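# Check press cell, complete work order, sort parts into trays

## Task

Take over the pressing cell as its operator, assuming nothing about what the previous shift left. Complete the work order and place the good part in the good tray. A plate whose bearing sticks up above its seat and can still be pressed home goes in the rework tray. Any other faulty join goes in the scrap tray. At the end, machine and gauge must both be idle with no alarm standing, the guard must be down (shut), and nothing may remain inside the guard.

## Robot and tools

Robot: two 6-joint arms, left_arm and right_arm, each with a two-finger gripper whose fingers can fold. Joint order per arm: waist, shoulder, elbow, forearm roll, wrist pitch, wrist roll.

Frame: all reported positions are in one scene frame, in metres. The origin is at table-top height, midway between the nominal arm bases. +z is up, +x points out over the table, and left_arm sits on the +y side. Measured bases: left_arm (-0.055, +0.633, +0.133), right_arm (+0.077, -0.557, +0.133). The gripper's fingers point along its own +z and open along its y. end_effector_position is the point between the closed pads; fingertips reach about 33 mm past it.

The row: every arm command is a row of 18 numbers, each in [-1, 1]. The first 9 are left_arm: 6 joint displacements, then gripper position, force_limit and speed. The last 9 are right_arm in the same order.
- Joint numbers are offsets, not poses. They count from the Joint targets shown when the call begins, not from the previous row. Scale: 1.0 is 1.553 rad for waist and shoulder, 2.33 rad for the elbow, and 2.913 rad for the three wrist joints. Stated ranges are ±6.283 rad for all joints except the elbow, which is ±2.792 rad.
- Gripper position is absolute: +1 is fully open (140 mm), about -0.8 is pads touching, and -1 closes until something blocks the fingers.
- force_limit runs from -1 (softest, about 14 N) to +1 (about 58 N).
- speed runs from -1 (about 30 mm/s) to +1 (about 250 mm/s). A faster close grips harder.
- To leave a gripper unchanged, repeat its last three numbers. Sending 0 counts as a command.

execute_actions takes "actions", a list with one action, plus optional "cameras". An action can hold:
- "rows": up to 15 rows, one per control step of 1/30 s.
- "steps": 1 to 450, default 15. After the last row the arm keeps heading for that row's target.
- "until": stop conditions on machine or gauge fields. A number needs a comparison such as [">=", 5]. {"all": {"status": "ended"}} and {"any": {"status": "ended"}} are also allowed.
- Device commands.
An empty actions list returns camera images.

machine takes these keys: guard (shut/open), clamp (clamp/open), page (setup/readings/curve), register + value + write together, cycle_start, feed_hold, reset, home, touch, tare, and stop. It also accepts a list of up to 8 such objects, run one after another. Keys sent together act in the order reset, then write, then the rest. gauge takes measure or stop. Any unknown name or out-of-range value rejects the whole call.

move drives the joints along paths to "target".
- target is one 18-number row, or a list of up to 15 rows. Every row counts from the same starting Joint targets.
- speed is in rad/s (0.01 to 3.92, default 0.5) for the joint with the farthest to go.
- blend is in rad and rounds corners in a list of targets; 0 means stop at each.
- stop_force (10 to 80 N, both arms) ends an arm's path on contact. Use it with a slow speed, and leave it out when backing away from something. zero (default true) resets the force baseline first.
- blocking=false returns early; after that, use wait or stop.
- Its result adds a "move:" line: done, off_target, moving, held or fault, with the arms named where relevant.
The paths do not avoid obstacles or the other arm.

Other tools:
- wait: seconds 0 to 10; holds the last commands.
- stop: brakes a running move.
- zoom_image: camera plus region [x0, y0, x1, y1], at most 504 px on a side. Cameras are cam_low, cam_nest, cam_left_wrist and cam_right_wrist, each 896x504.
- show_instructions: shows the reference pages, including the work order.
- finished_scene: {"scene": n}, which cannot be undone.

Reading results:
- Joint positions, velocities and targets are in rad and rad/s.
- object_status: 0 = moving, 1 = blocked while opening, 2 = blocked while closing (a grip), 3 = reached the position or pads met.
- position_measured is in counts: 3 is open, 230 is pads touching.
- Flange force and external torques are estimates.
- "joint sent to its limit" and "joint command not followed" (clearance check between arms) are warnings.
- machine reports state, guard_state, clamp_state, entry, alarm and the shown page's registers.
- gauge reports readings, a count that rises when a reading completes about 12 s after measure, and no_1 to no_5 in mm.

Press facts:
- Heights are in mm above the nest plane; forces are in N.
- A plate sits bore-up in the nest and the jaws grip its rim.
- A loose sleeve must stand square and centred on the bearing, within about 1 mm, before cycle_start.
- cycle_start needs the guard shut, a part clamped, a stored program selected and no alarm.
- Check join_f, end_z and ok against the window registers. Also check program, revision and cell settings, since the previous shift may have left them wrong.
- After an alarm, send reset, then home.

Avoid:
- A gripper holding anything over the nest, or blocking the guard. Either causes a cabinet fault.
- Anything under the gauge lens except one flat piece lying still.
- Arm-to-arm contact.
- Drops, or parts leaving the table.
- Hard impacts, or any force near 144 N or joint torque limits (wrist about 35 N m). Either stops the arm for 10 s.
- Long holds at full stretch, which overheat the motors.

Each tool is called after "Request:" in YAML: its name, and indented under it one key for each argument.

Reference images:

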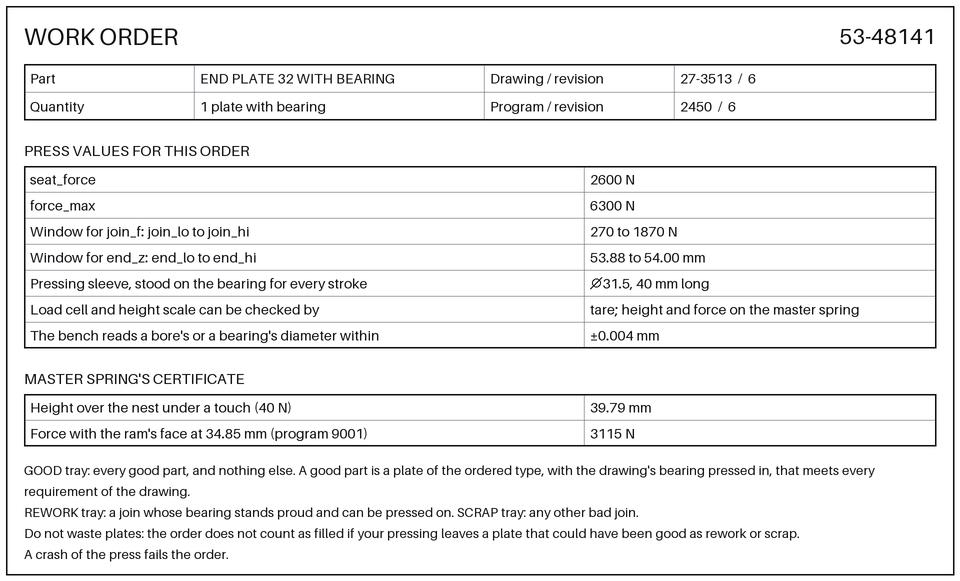

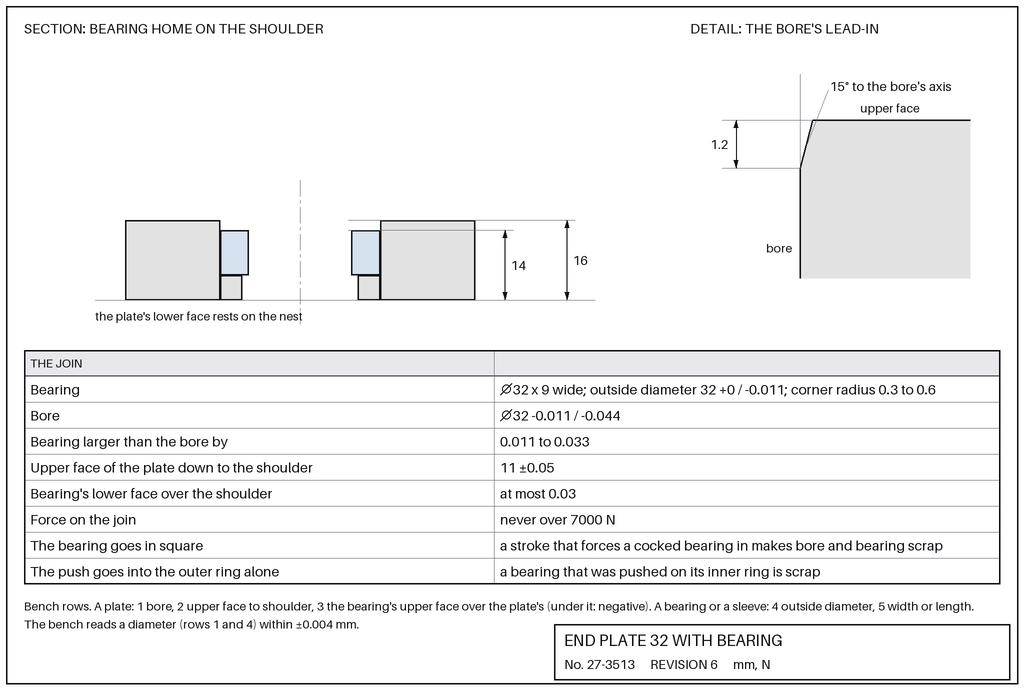

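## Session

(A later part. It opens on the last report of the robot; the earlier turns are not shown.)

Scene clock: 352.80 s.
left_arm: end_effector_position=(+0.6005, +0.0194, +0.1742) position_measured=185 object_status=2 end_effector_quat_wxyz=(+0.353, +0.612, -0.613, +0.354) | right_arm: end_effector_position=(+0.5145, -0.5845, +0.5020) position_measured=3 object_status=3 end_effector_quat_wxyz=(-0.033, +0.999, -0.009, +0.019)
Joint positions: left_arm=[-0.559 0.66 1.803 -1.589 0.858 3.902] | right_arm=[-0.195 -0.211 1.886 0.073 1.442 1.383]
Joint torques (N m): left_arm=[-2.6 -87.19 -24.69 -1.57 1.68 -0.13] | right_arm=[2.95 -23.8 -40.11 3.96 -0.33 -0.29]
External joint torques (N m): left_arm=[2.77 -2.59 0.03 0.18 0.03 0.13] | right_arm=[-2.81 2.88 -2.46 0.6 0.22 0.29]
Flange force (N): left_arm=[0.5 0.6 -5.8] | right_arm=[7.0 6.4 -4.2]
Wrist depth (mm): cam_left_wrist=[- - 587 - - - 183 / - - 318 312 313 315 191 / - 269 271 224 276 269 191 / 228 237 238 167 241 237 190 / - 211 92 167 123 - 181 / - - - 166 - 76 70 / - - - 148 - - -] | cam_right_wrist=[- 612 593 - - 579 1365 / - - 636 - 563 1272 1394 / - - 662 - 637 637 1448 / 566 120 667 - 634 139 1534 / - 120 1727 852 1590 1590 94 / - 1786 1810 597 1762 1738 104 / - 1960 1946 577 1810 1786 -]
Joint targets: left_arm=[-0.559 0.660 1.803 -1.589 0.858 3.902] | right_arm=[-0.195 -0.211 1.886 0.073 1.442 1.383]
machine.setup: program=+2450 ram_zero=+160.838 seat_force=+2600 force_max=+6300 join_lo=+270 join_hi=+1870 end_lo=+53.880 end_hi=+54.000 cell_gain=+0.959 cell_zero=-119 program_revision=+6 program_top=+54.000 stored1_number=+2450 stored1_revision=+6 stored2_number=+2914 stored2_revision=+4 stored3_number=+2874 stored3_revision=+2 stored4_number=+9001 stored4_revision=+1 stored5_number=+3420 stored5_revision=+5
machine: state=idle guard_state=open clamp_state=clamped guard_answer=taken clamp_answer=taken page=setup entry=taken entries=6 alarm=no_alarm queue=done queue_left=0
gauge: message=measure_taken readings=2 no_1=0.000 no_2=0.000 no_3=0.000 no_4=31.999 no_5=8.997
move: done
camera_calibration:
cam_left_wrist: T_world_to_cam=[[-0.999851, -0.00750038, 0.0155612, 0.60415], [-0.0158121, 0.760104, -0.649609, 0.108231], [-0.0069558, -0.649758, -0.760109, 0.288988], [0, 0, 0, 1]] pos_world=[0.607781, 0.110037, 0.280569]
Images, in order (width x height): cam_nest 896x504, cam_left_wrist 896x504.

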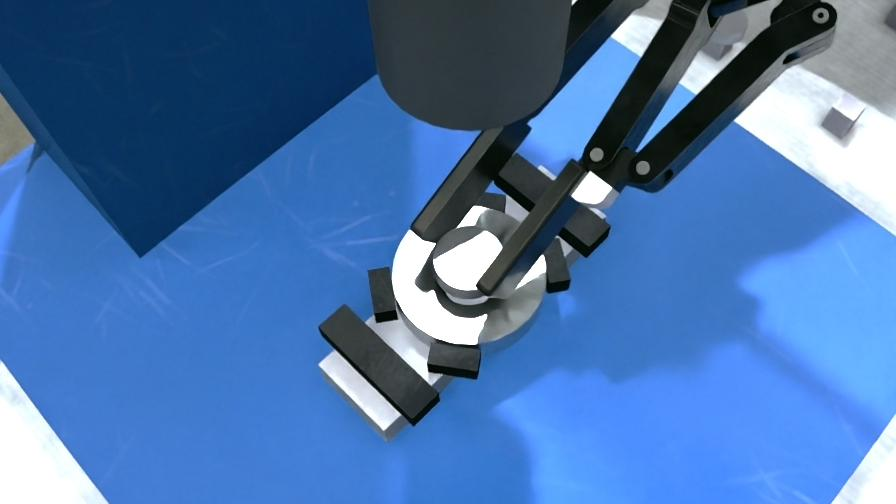

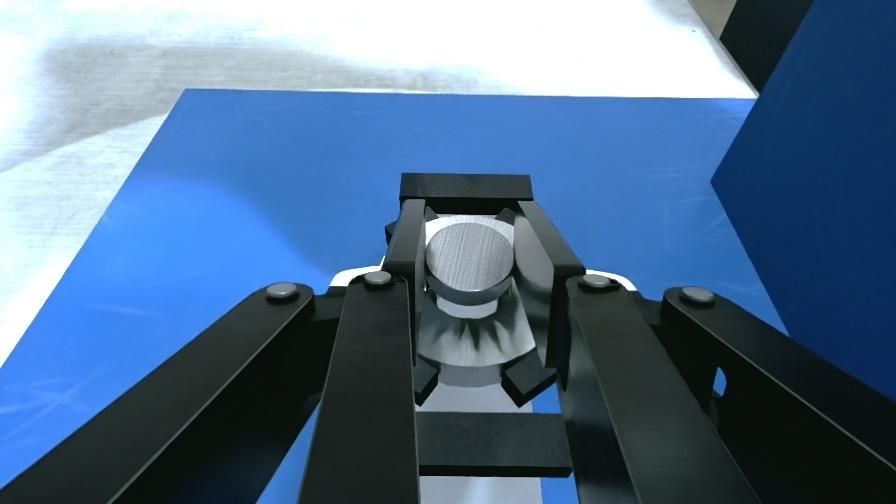

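Request:
move:
  target: [0,0.0086,0.0004,-0.0043,0,0.0063,-1,0,-1,0,0,0,0,0,0,1,1,1]
  speed: 0.012
  stop_force: 10
  cameras: ["cam_nest","cam_left_wrist"]

Request:
zoom_image:
  camera: "cam_nest"
  region: [380, 200, 560, 350]

Request:
zoom_image:
  camera: "cam_left_wrist"
  region: [380, 200, 560, 400]

Scene clock: 358.07 s.
left_arm: end_effector_position=(+0.6009, +0.0192, +0.1673) position_measured=185 object_status=2 end_effector_quat_wxyz=(+0.353, +0.612, -0.613, +0.354) | right_arm: end_effector_position=(+0.5145, -0.5845, +0.5020) position_measured=3 object_status=3 end_effector_quat_wxyz=(-0.033, +0.999, -0.009, +0.019)
Joint positions: left_arm=[-0.559 0.669 1.803 -1.598 0.858 3.915] | right_arm=[-0.195 -0.211 1.886 0.073 1.442 1.383]
Joint torques (N m): left_arm=[-5.71 -75.57 -18.91 0.14 -0.73 -0.18] | right_arm=[3.35 -23.7 -39.8 4.02 -0.34 -0.31]
External joint torques (N m): left_arm=[5.92 -14.44 -5.39 -1.55 2.45 0.18] | right_arm=[-3.06 3.17 -2.47 0.52 0.23 0.3]
Flange force (N): left_arm=[10.0 0.4 -16.9] | right_arm=[7.4 7.0 -4.2]
Wrist depth (mm): cam_left_wrist=[567 - 595 - - - 184 / - 308 295 303 301 308 191 / - 253 261 214 266 251 190 / - 228 230 168 232 234 189 / - 202 92 159 123 - 181 / - - - 160 - 76 70 / - - - 143 - - -] | cam_right_wrist=[538 - - 606 - 559 1351 / - - - 633 594 587 1440 / - - - - 631 1465 1432 / - 120 - - 642 149 1516 / - 120 1704 792 1571 1609 94 / - 1836 1798 730 1650 1682 104 / - 1990 1876 563 1903 1810 -]
Joint targets: left_arm=[-0.559 0.669 1.803 -1.598 0.858 3.915] | right_arm=[-0.195 -0.211 1.886 0.073 1.442 1.383]
machine.setup: program=+2450 ram_zero=+160.838 seat_force=+2600 force_max=+6300 join_lo=+270 join_hi=+1870 end_lo=+53.880 end_hi=+54.000 cell_gain=+0.959 cell_zero=-119 program_revision=+6 program_top=+54.000 stored1_number=+2450 stored1_revision=+6 stored2_number=+2914 stored2_revision=+4 stored3_number=+2874 stored3_revision=+2 stored4_number=+9001 stored4_revision=+1 stored5_number=+3420 stored5_revision=+5
machine: state=idle guard_state=open clamp_state=clamped guard_answer=taken clamp_answer=taken page=setup entry=taken entries=6 alarm=no_alarm queue=done queue_left=0
gauge: message=measure_taken readings=2 no_1=0.000 no_2=0.000 no_3=0.000 no_4=31.999 no_5=8.997
move: contact (left_arm)
camera_calibration:
cam_left_wrist: T_world_to_cam=[[-0.999842, -0.00808392, 0.0158008, 0.604548], [-0.0164123, 0.760005, -0.649709, 0.104234], [-0.00675646, -0.649866, -0.760018, 0.283545], [0, 0, 0, 1]] pos_world=[0.608079, 0.109936, 0.273669]
Images, in order (width x height): cam_nest 896x504, cam_left_wrist 896x504.

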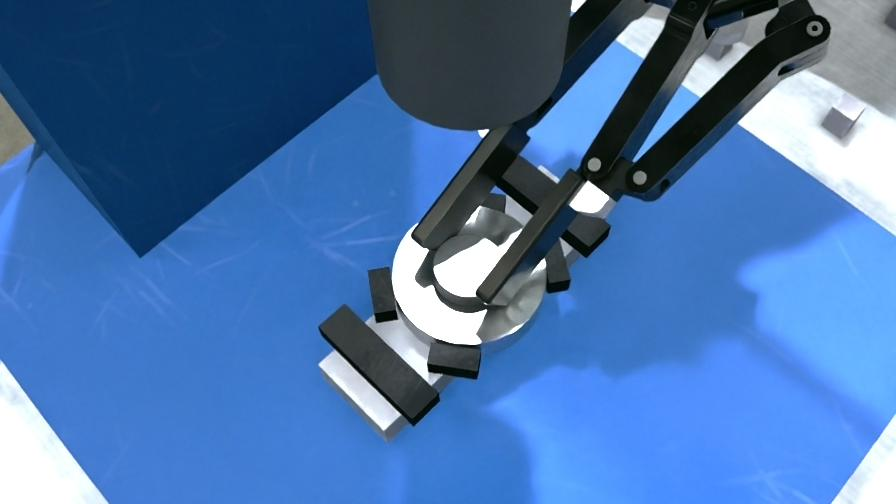

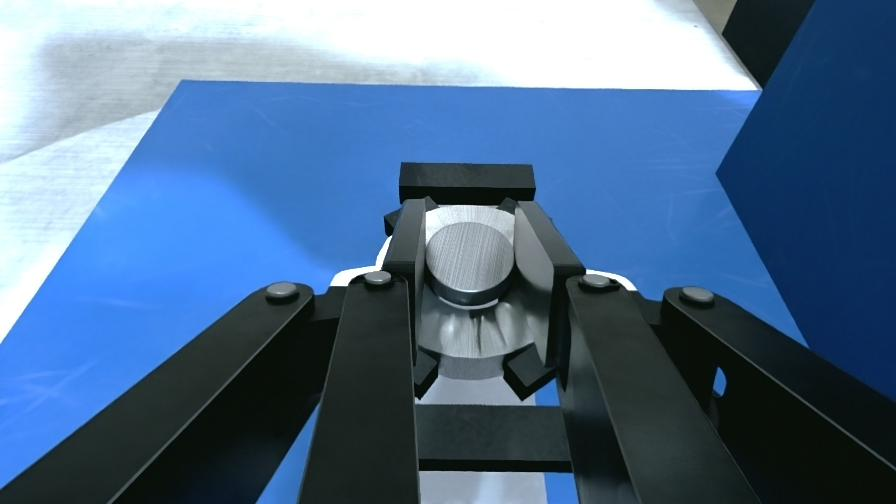

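Scaled by 2.800.

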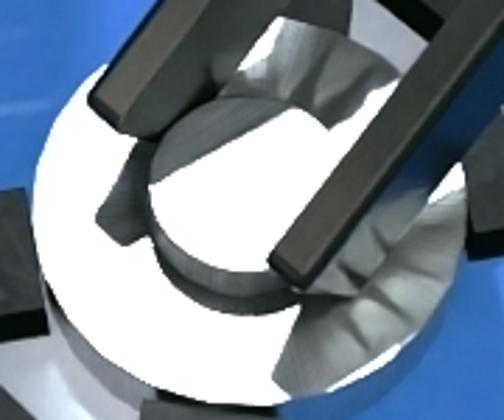

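Scaled by 2.520.

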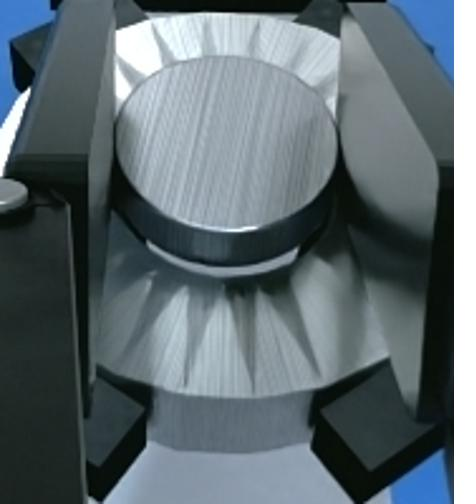

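Request:
move:
  target:
    - [0,-0.00086,-0.00004,0.00043,0,-0.00063,-1,0,-1,0,0,0,0,0,0,1,1,1]
    - [-0.00042,-0.00115,0.00036,0.00043,-0.00019,-0.00063,-1,0,-1,0,0,0,0,0,0,1,1,1]
  speed: 0.02

Request:
move:
  target: [0,0.0034,0.0002,-0.0017,0,0.0025,-1,0,-1,0,0,0,0,0,0,1,1,1]
  speed: 0.01
  stop_force: 12
  cameras: ["cam_nest","cam_left_wrist"]

Request:
zoom_image:
  camera: "cam_nest"
  region: [420, 220, 520, 320]

Request:
zoom_image:
  camera: "cam_left_wrist"
  region: [410, 220, 530, 340]

Scene clock: 367.20 s.
left_arm: end_effector_position=(+0.6001, +0.0192, +0.1681) position_measured=185 object_status=2 end_effector_quat_wxyz=(+0.353, +0.612, -0.613, +0.354) | right_arm: end_effector_position=(+0.5145, -0.5845, +0.5020) position_measured=3 object_status=3 end_effector_quat_wxyz=(-0.033, +0.999, -0.009, +0.019)
Joint positions: left_arm=[-0.559 0.667 1.804 -1.596 0.858 3.913] | right_arm=[-0.195 -0.211 1.886 0.073 1.442 1.383]
Joint torques (N m): left_arm=[-1.38 -87.99 -24.33 -1.7 1.57 -0.15] | right_arm=[3.41 -23.49 -39.93 4.01 -0.37 -0.32]
External joint torques (N m): left_arm=[1.54 -1.72 0.09 0.31 0.14 0.15] | right_arm=[-3.42 2.79 -2.61 0.53 0.25 0.31]
Flange force (N): left_arm=[0.5 0.4 -3.8] | right_arm=[6.8 7.7 -4.6]
Wrist depth (mm): cam_left_wrist=[- - 576 585 - - 183 / - 289 306 308 311 302 190 / - 256 262 215 260 261 189 / - 230 230 168 233 233 188 / - 203 92 160 123 - 180 / - - - 160 - 76 70 / - - - 144 - - -] | cam_right_wrist=[- - - 608 590 558 1351 / - - - - - 597 1409 / 552 - 657 - - - 1417 / 534 119 - 692 - 140 1498 / - 119 1693 - 1682 1640 95 / - 1823 1810 - 1650 1738 104 / - 1931 1889 572 1750 1762 -]
Joint targets: left_arm=[-0.559 0.667 1.804 -1.596 0.858 3.913] | right_arm=[-0.195 -0.211 1.886 0.073 1.442 1.383]
machine.setup: program=+2450 ram_zero=+160.838 seat_force=+2600 force_max=+6300 join_lo=+270 join_hi=+1870 end_lo=+53.880 end_hi=+54.000 cell_gain=+0.959 cell_zero=-119 program_revision=+6 program_top=+54.000 stored1_number=+2450 stored1_revision=+6 stored2_number=+2914 stored2_revision=+4 stored3_number=+2874 stored3_revision=+2 stored4_number=+9001 stored4_revision=+1 stored5_number=+3420 stored5_revision=+5
machine: state=idle guard_state=open clamp_state=clamped guard_answer=taken clamp_answer=taken page=setup entry=taken entries=6 alarm=no_alarm queue=done queue_left=0
gauge: message=measure_taken readings=2 no_1=0.000 no_2=0.000 no_3=0.000 no_4=31.999 no_5=8.997
move: done

Scene clock: 368.03 s.
left_arm: end_effector_position=(+0.6001, +0.0191, +0.1669) position_measured=185 object_status=2 end_effector_quat_wxyz=(+0.353, +0.612, -0.613, +0.354) | right_arm: end_effector_position=(+0.5145, -0.5845, +0.5020) position_measured=3 object_status=3 end_effector_quat_wxyz=(-0.033, +0.999, -0.009, +0.019)
Joint positions: left_arm=[-0.559 0.669 1.804 -1.598 0.858 3.916] | right_arm=[-0.195 -0.211 1.886 0.073 1.442 1.383]
Joint torques (N m): left_arm=[-11.81 -72.75 -21.44 -0.57 -0.68 -0.02] | right_arm=[3.29 -23.41 -39.88 4.06 -0.41 -0.22]
External joint torques (N m): left_arm=[12.04 -16.85 -2.74 -0.82 2.39 0.02] | right_arm=[-3.43 3.31 -2.43 0.46 0.28 0.21]
Flange force (N): left_arm=[7.9 2.4 -28.6] | right_arm=[7.4 8.1 -4.3]
Wrist depth (mm): cam_left_wrist=[- - - 581 - - 183 / - - 320 307 299 299 190 / 416 251 260 215 264 258 190 / 237 227 229 168 231 232 189 / - 79 90 159 124 - 180 / - - - 160 - 76 70 / - - - 143 - - -] | cam_right_wrist=[- - - - 585 - 1344 / - - 630 - - 599 1372 / 550 625 653 - 622 625 1448 / 533 119 - 650 - 139 1516 / - 111 1786 - 1650 - 94 / - 111 1798 - 1682 1750 104 / - 1975 1903 574 1798 1798 -]
Joint targets: left_arm=[-0.559 0.669 1.804 -1.598 0.858 3.916] | right_arm=[-0.195 -0.211 1.886 0.073 1.442 1.383]
machine.setup: program=+2450 ram_zero=+160.838 seat_force=+2600 force_max=+6300 join_lo=+270 join_hi=+1870 end_lo=+53.880 end_hi=+54.000 cell_gain=+0.959 cell_zero=-119 program_revision=+6 program_top=+54.000 stored1_number=+2450 stored1_revision=+6 stored2_number=+2914 stored2_revision=+4 stored3_number=+2874 stored3_revision=+2 stored4_number=+9001 stored4_revision=+1 stored5_number=+3420 stored5_revision=+5
machine: state=idle guard_state=open clamp_state=clamped guard_answer=taken clamp_answer=taken page=setup entry=taken entries=6 alarm=no_alarm queue=done queue_left=0
gauge: message=measure_taken readings=2 no_1=0.000 no_2=0.000 no_3=0.000 no_4=31.999 no_5=8.997
move: contact (left_arm)
camera_calibration:
cam_left_wrist: T_world_to_cam=[[-0.999844, -0.00774722, 0.0158938, 0.60379], [-0.0162123, 0.760426, -0.649222, 0.103876], [-0.0070564, -0.649379, -0.760433, 0.283428], [0, 0, 0, 1]] pos_world=[0.607379, 0.109739, 0.27337]
Images, in order (width x height): cam_nest 896x504, cam_left_wrist 896x504.

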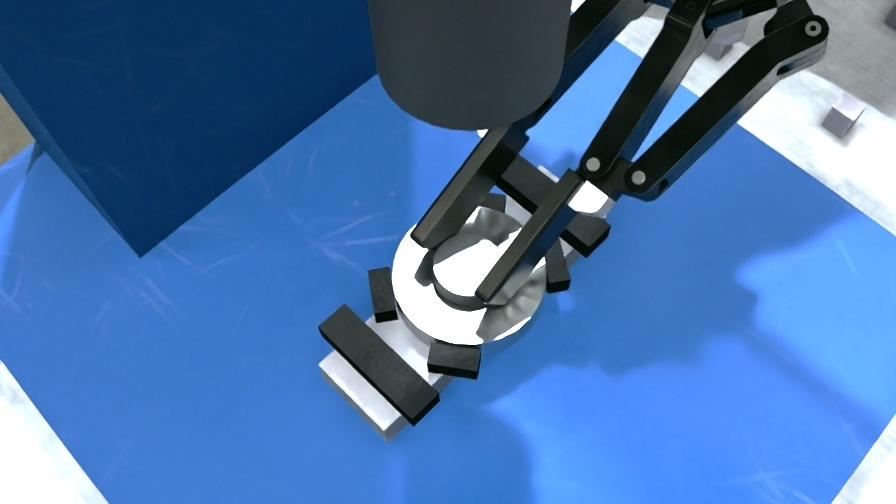

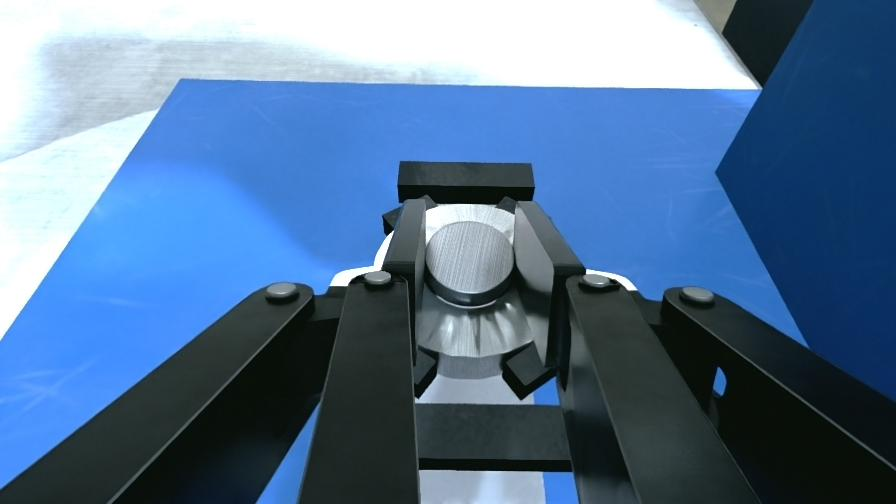

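Scaled by 5.040.

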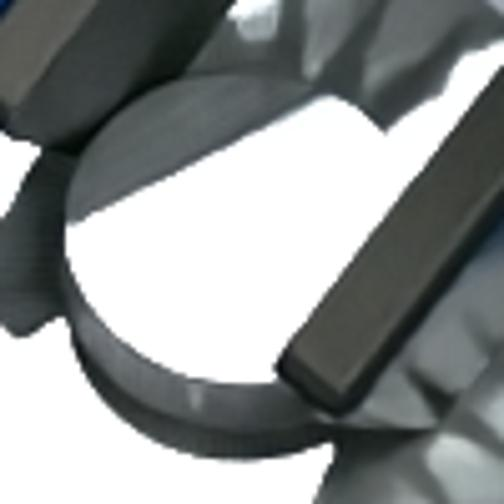

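Scaled by 4.200.

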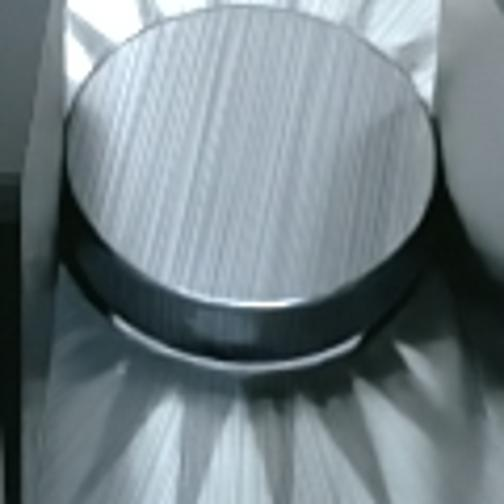

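Request:
move:
  target:
    - [0,-0.0013,-0.00006,0.00065,0,-0.00095,-1,0,-1,0,0,0,0,0,0,1,1,1]
    - [0.00057,-0.00122,-0.00018,0.00065,0.00023,-0.00095,-1,0,-1,0,0,0,0,0,0,1,1,1]
  speed: 0.02

Request:
move:
  target: [0,0.0038,0.0002,-0.0019,0,0.0028,-1,0,-1,0,0,0,0,0,0,1,1,1]
  speed: 0.01
  stop_force: 12
  cameras: ["cam_nest","cam_left_wrist"]

Request:
zoom_image:
  camera: "cam_nest"
  region: [420, 220, 520, 320]

Request:
zoom_image:
  camera: "cam_left_wrist"
  region: [410, 220, 530, 340]

Scene clock: 378.50 s.
left_arm: end_effector_position=(+0.6005, +0.0195, +0.1686) position_measured=185 object_status=2 end_effector_quat_wxyz=(+0.353, +0.612, -0.613, +0.354) end_effector_velocity=(+0.001, +0.001, +0.001) end_effector_angular_velocity=(-0.004, +0.002, +0.000) | right_arm: end_effector_position=(+0.5145, -0.5845, +0.5020) position_measured=3 object_status=3 end_effector_quat_wxyz=(-0.033, +0.999, -0.009, +0.019)
Joint positions: left_arm=[-0.559 0.667 1.804 -1.596 0.858 3.913] | right_arm=[-0.195 -0.211 1.886 0.073 1.442 1.383]
Joint velocities: left_arm=[0.003 0 -0.001 0 0.005 0] | right_arm=[within noise]
Joint torques (N m): left_arm=[-3.7 -88.05 -24.12 -1.61 2.16 -0.19] | right_arm=[3.42 -23.75 -40.05 4.02 -0.37 -0.29]
External joint torques (N m): left_arm=[3.63 -1.37 -0.04 0.21 -0.44 0.19] | right_arm=[-3.44 3.35 -2.38 0.51 0.24 0.29]
Flange force (N): left_arm=[-0.9 -1.1 -5.0] | right_arm=[7.4 8.0 -4.1]
Wrist depth (mm): cam_left_wrist=[- 598 - - 582 728 183 / 487 307 309 308 312 302 190 / - 261 263 215 267 260 190 / - 222 230 168 232 232 189 / - 203 92 160 123 - 180 / - - - 161 - 77 70 / - - - 144 - - -] | cam_right_wrist=[- - 587 - 570 567 1337 / - 573 - - - 1425 1402 / - - 647 639 621 619 1473 / - 129 681 - 672 140 1561 / - 119 1810 860 1599 149 94 / - - 1786 - 1738 1693 104 / - 1903 1876 573 1762 1671 -]
Joint targets: left_arm=[-0.558 0.667 1.804 -1.596 0.858 3.913] | right_arm=[-0.195 -0.211 1.886 0.073 1.442 1.383]
machine.setup: program=+2450 ram_zero=+160.838 seat_force=+2600 force_max=+6300 join_lo=+270 join_hi=+1870 end_lo=+53.880 end_hi=+54.000 cell_gain=+0.959 cell_zero=-119 program_revision=+6 program_top=+54.000 stored1_number=+2450 stored1_revision=+6 stored2_number=+2914 stored2_revision=+4 stored3_number=+2874 stored3_revision=+2 stored4_number=+9001 stored4_revision=+1 stored5_number=+3420 stored5_revision=+5
machine: state=idle guard_state=open clamp_state=clamped guard_answer=taken clamp_answer=taken page=setup entry=taken entries=6 alarm=no_alarm queue=done queue_left=0
gauge: message=measure_taken readings=2 no_1=0.000 no_2=0.000 no_3=0.000 no_4=31.999 no_5=8.997
move: done

Scene clock: 379.47 s.
left_arm: end_effector_position=(+0.6008, +0.0195, +0.1667) position_measured=185 object_status=2 end_effector_quat_wxyz=(+0.353, +0.612, -0.613, +0.354) | right_arm: end_effector_position=(+0.5145, -0.5845, +0.5020) position_measured=3 object_status=3 end_effector_quat_wxyz=(-0.033, +0.999, -0.009, +0.019)
Joint positions: left_arm=[-0.558 0.669 1.804 -1.599 0.858 3.917] | right_arm=[-0.195 -0.211 1.886 0.073 1.442 1.383]
Joint torques (N m): left_arm=[-6.62 -77.83 -24.44 -1.59 -0.57 -0.06] | right_arm=[3.09 -23.82 -39.8 3.96 -0.41 -0.35]
External joint torques (N m): left_arm=[6.99 -12.29 0.2 0.19 2.29 0.06] | right_arm=[-2.98 3.44 -2.63 0.58 0.28 0.34]
Flange force (N): left_arm=[5.8 6.0 -21.9] | right_arm=[8.1 6.8 -4.5]
Wrist depth (mm): cam_left_wrist=[586 594 600 - - - 190 / - - 296 308 298 310 200 / 418 252 262 215 266 259 181 / - 227 227 168 225 231 189 / - 79 92 158 123 - 180 / - - - 160 - 76 70 / - - - 142 - - -] | cam_right_wrist=[- - - - - - 1351 / - - 625 631 - 1456 1394 / 569 - 633 - - 624 1473 / - - 674 - - 149 1473 / - 119 1750 833 1609 1599 94 / - 1823 1798 - 1704 1715 104 / - 1946 1960 570 1849 1750 -]
Joint targets: left_arm=[-0.558 0.669 1.804 -1.599 0.858 3.917] | right_arm=[-0.195 -0.211 1.886 0.073 1.442 1.383]
machine.setup: program=+2450 ram_zero=+160.838 seat_force=+2600 force_max=+6300 join_lo=+270 join_hi=+1870 end_lo=+53.880 end_hi=+54.000 cell_gain=+0.959 cell_zero=-119 program_revision=+6 program_top=+54.000 stored1_number=+2450 stored1_revision=+6 stored2_number=+2914 stored2_revision=+4 stored3_number=+2874 stored3_revision=+2 stored4_number=+9001 stored4_revision=+1 stored5_number=+3420 stored5_revision=+5
machine: state=idle guard_state=open clamp_state=clamped guard_answer=taken clamp_answer=taken page=setup entry=taken entries=6 alarm=no_alarm queue=done queue_left=0
gauge: message=measure_taken readings=2 no_1=0.000 no_2=0.000 no_3=0.000 no_4=31.999 no_5=8.997
move: contact (left_arm)
camera_calibration:
cam_left_wrist: T_world_to_cam=[[-0.999841, -0.00815768, 0.0158671, 0.604449], [-0.0165124, 0.759913, -0.649815, 0.103714], [-0.00675663, -0.649974, -0.759927, 0.28327], [0, 0, 0, 1]] pos_world=[0.607979, 0.110235, 0.273069]
Images, in order (width x height): cam_nest 896x504, cam_left_wrist 896x504.

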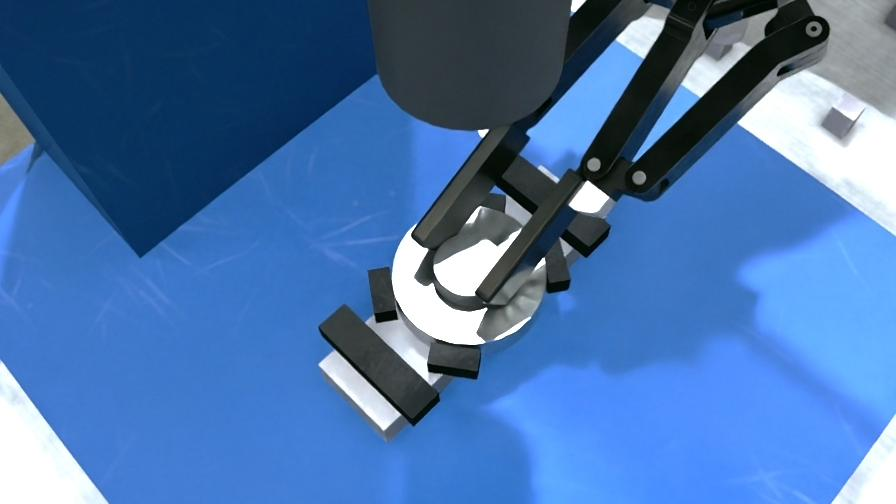

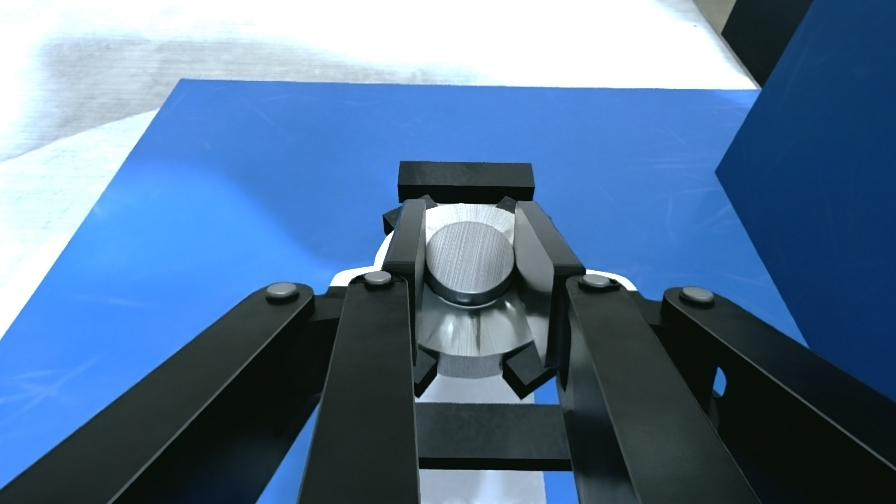

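Scaled by 5.040.

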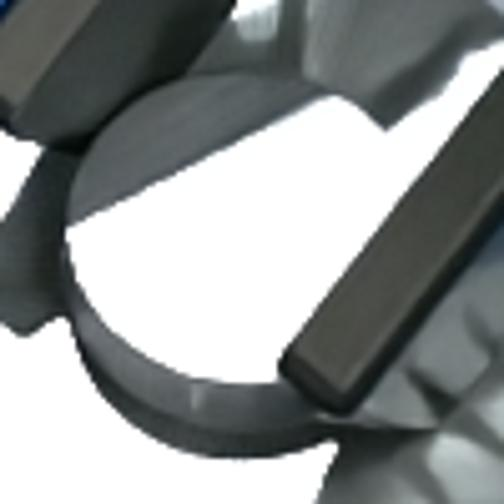

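Scaled by 4.200.

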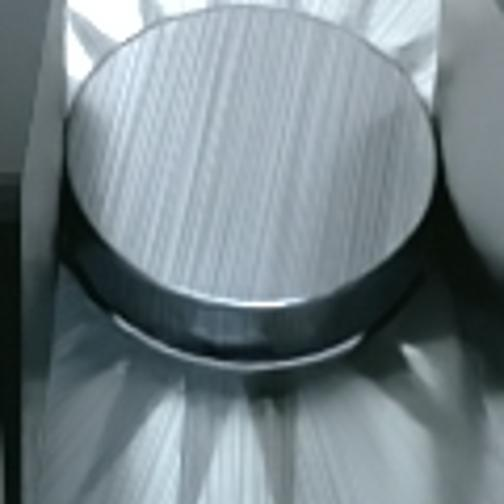

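Request:
move:
  target:
    - [0,-0.0013,-0.00006,0.00065,0,-0.00095,-1,0,-1,0,0,0,0,0,0,1,1,1]
    - [0.0003,-0.00158,0.0004,0.00065,0.00008,-0.00095,-1,0,-1,0,0,0,0,0,0,1,1,1]
  speed: 0.02

Request:
move:
  target: [0,0.0042,0.0002,-0.0021,0,0.0031,-1,0,-1,0,0,0,0,0,0,1,1,1]
  speed: 0.01
  stop_force: 12
  cameras: ["cam_nest","cam_left_wrist"]

Request:
zoom_image:
  camera: "cam_left_wrist"
  region: [410, 220, 530, 340]

Scene clock: 385.30 s.
left_arm: end_effector_position=(+0.6003, +0.0199, +0.1682) position_measured=185 object_status=2 end_effector_quat_wxyz=(+0.353, +0.612, -0.613, +0.354) | right_arm: end_effector_position=(+0.5145, -0.5845, +0.5020) position_measured=3 object_status=3 end_effector_quat_wxyz=(-0.033, +0.999, -0.009, +0.019)
Joint positions: left_arm=[-0.558 0.667 1.805 -1.597 0.859 3.914] | right_arm=[-0.195 -0.211 1.886 0.073 1.442 1.383]
Joint torques (N m): left_arm=[-3.08 -88.6 -23.27 -1.65 1.67 -0.11] | right_arm=[3.56 -23.38 -39.95 4.04 -0.4 -0.29]
External joint torques (N m): left_arm=[3.15 -0.92 -1.02 0.24 0.05 0.11] | right_arm=[-3.59 3.53 -2.1 0.46 0.29 0.29]
Flange force (N): left_arm=[-0.5 -3.4 -3.7] | right_arm=[7.3 8.3 -3.7]
Wrist depth (mm): cam_left_wrist=[- - - - 577 - 183 / - 316 307 308 313 301 190 / - 261 263 216 266 260 190 / - 228 230 168 232 233 190 / - 203 93 160 123 - 181 / - - - 161 - 76 70 / - - - 143 - - -] | cam_right_wrist=[- 603 - 594 - - - / - - - - - 1337 1580 / - - - 631 642 - 1473 / 534 - - - 649 139 1465 / - 119 1693 - 1823 1590 94 / - 1862 1798 - 1727 1750 104 / - 1917 1862 567 1810 1810 -]
Joint targets: left_arm=[-0.558 0.667 1.805 -1.597 0.859 3.914] | right_arm=[-0.195 -0.211 1.886 0.073 1.442 1.383]
machine.setup: program=+2450 ram_zero=+160.838 seat_force=+2600 force_max=+6300 join_lo=+270 join_hi=+1870 end_lo=+53.880 end_hi=+54.000 cell_gain=+0.959 cell_zero=-119 program_revision=+6 program_top=+54.000 stored1_number=+2450 stored1_revision=+6 stored2_number=+2914 stored2_revision=+4 stored3_number=+2874 stored3_revision=+2 stored4_number=+9001 stored4_revision=+1 stored5_number=+3420 stored5_revision=+5
machine: state=idle guard_state=open clamp_state=clamped guard_answer=taken clamp_answer=taken page=setup entry=taken entries=6 alarm=no_alarm queue=done queue_left=0
gauge: message=measure_taken readings=2 no_1=0.000 no_2=0.000 no_3=0.000 no_4=31.999 no_5=8.997
move: done

Scene clock: 386.20 s.
left_arm: end_effector_position=(+0.6005, +0.0201, +0.1665) position_measured=185 object_status=2 end_effector_quat_wxyz=(+0.353, +0.612, -0.612, +0.354) | right_arm: end_effector_position=(+0.5145, -0.5845, +0.5020) position_measured=3 object_status=3 end_effector_quat_wxyz=(-0.033, +0.999, -0.009, +0.019)
Joint positions: left_arm=[-0.558 0.669 1.805 -1.599 0.859 3.917] | right_arm=[-0.195 -0.211 1.886 0.073 1.442 1.383]
Joint torques (N m): left_arm=[-6.98 -75.36 -19.64 -0.17 -0.66 -0.08] | right_arm=[3.52 -23.8 -40.01 4.01 -0.38 -0.25]
External joint torques (N m): left_arm=[7.22 -14.86 -4.66 -1.24 2.39 0.08] | right_arm=[-3.23 2.52 -2.52 0.55 0.27 0.25]
Flange force (N): left_arm=[9.7 0.8 -19.6] | right_arm=[6.3 7.4 -4.5]
Wrist depth (mm): cam_left_wrist=[586 - - 558 - - 184 / - 302 317 308 306 294 191 / - 253 254 216 263 259 190 / - 226 228 168 232 232 190 / - 79 92 159 123 - 180 / - - - 162 - 76 70 / - - - 142 - - -] | cam_right_wrist=[- - 628 - - - 1323 / - - 593 - - - 1379 / - - - 609 - 637 1417 / - 119 - 668 - 139 1481 / - 119 1738 1552 1609 1590 94 / - 1810 1786 606 1727 1727 104 / - 1903 1823 583 1876 1798 -]
Joint targets: left_arm=[-0.558 0.669 1.805 -1.599 0.859 3.917] | right_arm=[-0.195 -0.211 1.886 0.073 1.442 1.383]
machine.setup: program=+2450 ram_zero=+160.838 seat_force=+2600 force_max=+6300 join_lo=+270 join_hi=+1870 end_lo=+53.880 end_hi=+54.000 cell_gain=+0.959 cell_zero=-119 program_revision=+6 program_top=+54.000 stored1_number=+2450 stored1_revision=+6 stored2_number=+2914 stored2_revision=+4 stored3_number=+2874 stored3_revision=+2 stored4_number=+9001 stored4_revision=+1 stored5_number=+3420 stored5_revision=+5
machine: state=idle guard_state=open clamp_state=clamped guard_answer=taken clamp_answer=taken page=setup entry=taken entries=6 alarm=no_alarm queue=done queue_left=0
gauge: message=measure_taken readings=2 no_1=0.000 no_2=0.000 no_3=0.000 no_4=31.999 no_5=8.997
move: contact (left_arm)
camera_calibration:
cam_left_wrist: T_world_to_cam=[[-0.999827, -0.00849055, 0.0165539, 0.604094], [-0.0172137, 0.759727, -0.650014, 0.103628], [-0.00705744, -0.650187, -0.759742, 0.283662], [0, 0, 0, 1]] pos_world=[0.607775, 0.110833, 0.27287]
Images, in order (width x height): cam_nest 896x504, cam_left_wrist 896x504.

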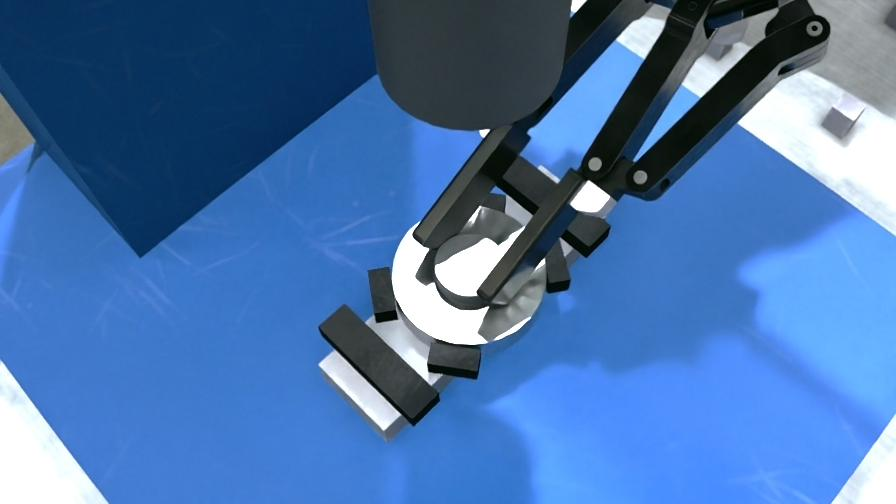

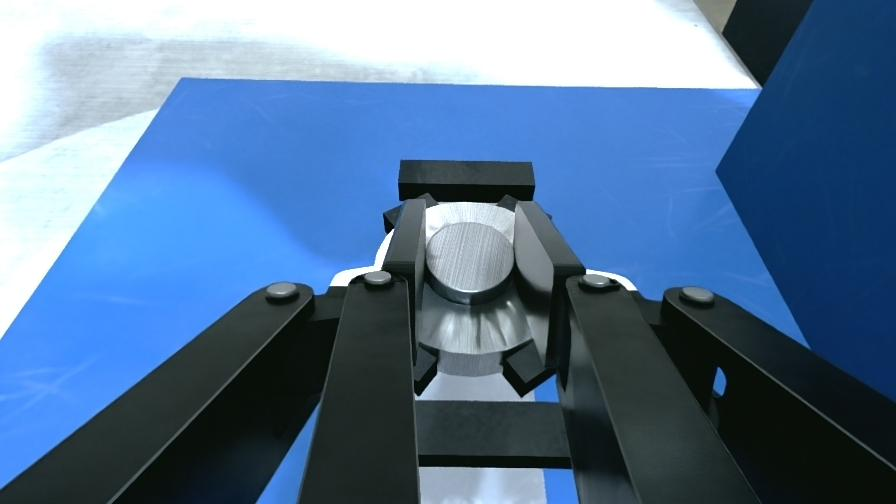

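Scaled by 4.200.

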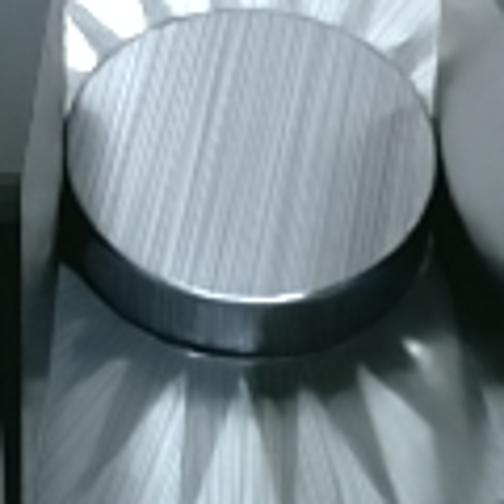

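Request:
move:
  target:
    - [0,-0.0013,-0.00006,0.00065,0,-0.00095,-1,0,-1,0,0,0,0,0,0,1,1,1]
    - [0.00025,-0.00147,0.00018,0.00065,0.0001,-0.00095,-1,0,-1,0,0,0,0,0,0,1,1,1]
  speed: 0.02

Request:
move:
  target: [0,0.0047,0.00023,-0.0024,0,0.0035,-1,0,-1,0,0,0,0,0,0,1,1,1]
  speed: 0.01
  stop_force: 12
  cameras: ["cam_nest","cam_left_wrist"]

Request:
zoom_image:
  camera: "cam_left_wrist"
  region: [410, 220, 530, 340]

Request:
zoom_image:
  camera: "cam_nest"
  region: [420, 220, 520, 320]

Scene clock: 390.10 s.
left_arm: end_effector_position=(+0.6003, +0.0202, +0.1680) position_measured=185 object_status=2 end_effector_quat_wxyz=(+0.353, +0.612, -0.612, +0.354) | right_arm: end_effector_position=(+0.5145, -0.5845, +0.5020) position_measured=3 object_status=3 end_effector_quat_wxyz=(-0.033, +0.999, -0.009, +0.019)
Joint positions: left_arm=[-0.558 0.667 1.805 -1.597 0.859 3.915] | right_arm=[-0.195 -0.211 1.886 0.073 1.442 1.383]
Joint torques (N m): left_arm=[-0.88 -87.82 -24.98 -1.63 1.72 -0.12] | right_arm=[3.06 -23.65 -39.83 4.02 -0.4 -0.28]
External joint torques (N m): left_arm=[1.48 -2.09 0.65 0.23 -0.01 0.12] | right_arm=[-2.74 3.03 -2.66 0.55 0.28 0.28]
Flange force (N): left_arm=[0.6 2.0 -4.4] | right_arm=[7.5 6.3 -4.6]
Wrist depth (mm): cam_left_wrist=[- - - 623 - - 183 / - 290 306 308 309 312 191 / - 256 263 216 266 248 189 / - 228 228 167 232 234 189 / 203 203 92 160 123 - 180 / - - - 162 - 76 70 / - - - 143 - - -] | cam_right_wrist=[521 - - - - - 1344 / 532 - - - - 1253 1379 / - - - - 647 1738 1456 / - 120 - - - 139 1498 / - 119 1715 - 1917 139 94 / - 1836 1823 - 1671 1727 104 / - 1889 1876 556 1786 1823 -]
Joint targets: left_arm=[-0.558 0.667 1.805 -1.597 0.859 3.915] | right_arm=[-0.195 -0.211 1.886 0.073 1.442 1.383]
machine.setup: program=+2450 ram_zero=+160.838 seat_force=+2600 force_max=+6300 join_lo=+270 join_hi=+1870 end_lo=+53.880 end_hi=+54.000 cell_gain=+0.959 cell_zero=-119 program_revision=+6 program_top=+54.000 stored1_number=+2450 stored1_revision=+6 stored2_number=+2914 stored2_revision=+4 stored3_number=+2874 stored3_revision=+2 stored4_number=+9001 stored4_revision=+1 stored5_number=+3420 stored5_revision=+5
machine: state=idle guard_state=open clamp_state=clamped guard_answer=taken clamp_answer=taken page=setup entry=taken entries=6 alarm=no_alarm queue=done queue_left=0
gauge: message=measure_taken readings=2 no_1=0.000 no_2=0.000 no_3=0.000 no_4=31.999 no_5=8.997
move: done

Scene clock: 391.03 s.
left_arm: end_effector_position=(+0.6005, +0.0204, +0.1663) position_measured=185 object_status=2 end_effector_quat_wxyz=(+0.353, +0.612, -0.612, +0.354) | right_arm: end_effector_position=(+0.5145, -0.5845, +0.5020) position_measured=3 object_status=3 end_effector_quat_wxyz=(-0.033, +0.999, -0.009, +0.019)
Joint positions: left_arm=[-0.557 0.669 1.805 -1.6 0.859 3.918] | right_arm=[-0.195 -0.211 1.886 0.073 1.442 1.383]
Joint torques (N m): left_arm=[-4.52 -77.01 -18.75 0.21 -0.51 -0.16] | right_arm=[3.54 -23.51 -40.14 4 -0.45 -0.28]
External joint torques (N m): left_arm=[4.64 -12.62 -5.32 -1.61 2.24 0.16] | right_arm=[-3.39 2.81 -2.27 0.54 0.34 0.28]
Flange force (N): left_arm=[9.3 -0.2 -13.6] | right_arm=[6.4 7.8 -4.2]
Wrist depth (mm): cam_left_wrist=[- - - - - 607 184 / - 305 298 305 311 300 191 / - 258 261 217 265 259 190 / - 227 229 167 232 232 189 / - 79 92 160 123 - 198 / - - - 162 - 76 70 / - - - 142 - - -] | cam_right_wrist=[- - 612 - 576 1159 1337 / - 619 650 - 611 1337 1402 / 574 - - - 628 1425 1440 / - 120 677 668 - 139 1507 / - 120 1715 - 1823 1571 95 / - 1836 1836 - 1619 - 104 / - 1931 - 570 1762 2069 -]
Joint targets: left_arm=[-0.557 0.669 1.805 -1.600 0.859 3.918] | right_arm=[-0.195 -0.211 1.886 0.073 1.442 1.383]
machine.setup: program=+2450 ram_zero=+160.838 seat_force=+2600 force_max=+6300 join_lo=+270 join_hi=+1870 end_lo=+53.880 end_hi=+54.000 cell_gain=+0.959 cell_zero=-119 program_revision=+6 program_top=+54.000 stored1_number=+2450 stored1_revision=+6 stored2_number=+2914 stored2_revision=+4 stored3_number=+2874 stored3_revision=+2 stored4_number=+9001 stored4_revision=+1 stored5_number=+3420 stored5_revision=+5
machine: state=idle guard_state=open clamp_state=clamped guard_answer=taken clamp_answer=taken page=setup entry=taken entries=6 alarm=no_alarm queue=done queue_left=0
gauge: message=measure_taken readings=2 no_1=0.000 no_2=0.000 no_3=0.000 no_4=31.999 no_5=8.997
move: contact (left_arm)
camera_calibration:
cam_left_wrist: T_world_to_cam=[[-0.99982, -0.0087907, 0.0168145, 0.604059], [-0.0176123, 0.759632, -0.650115, 0.103411], [-0.0070579, -0.650294, -0.75965, 0.283681], [0, 0, 0, 1]] pos_world=[0.607773, 0.111232, 0.27257]
Images, in order (width x height): cam_nest 896x504, cam_left_wrist 896x504.

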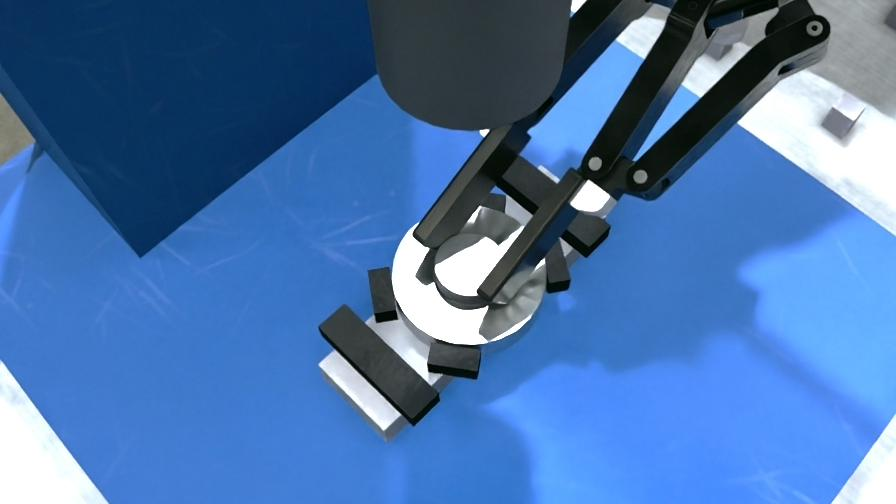

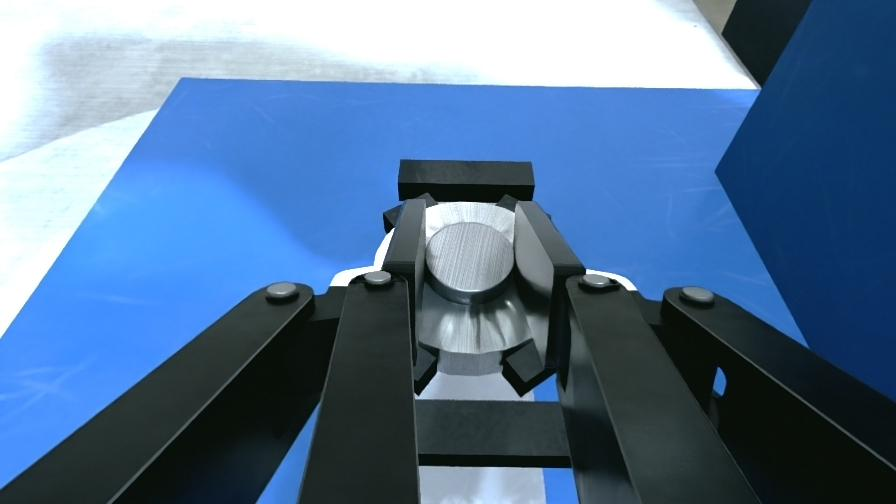

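Scaled by 4.200.

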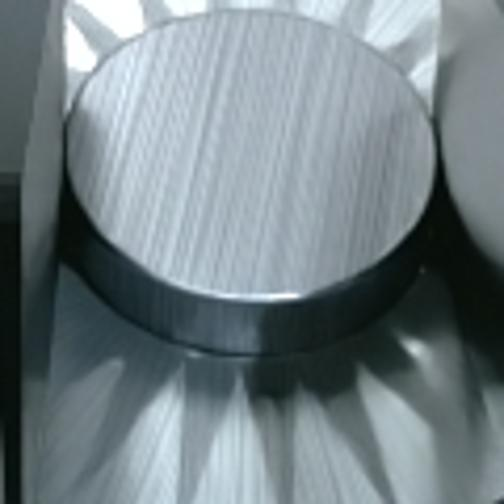

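Scaled by 5.040.

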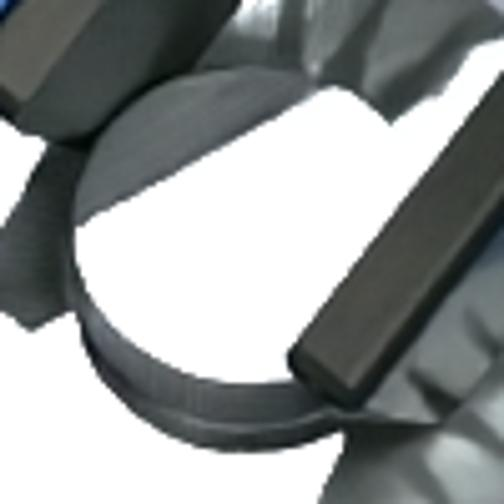

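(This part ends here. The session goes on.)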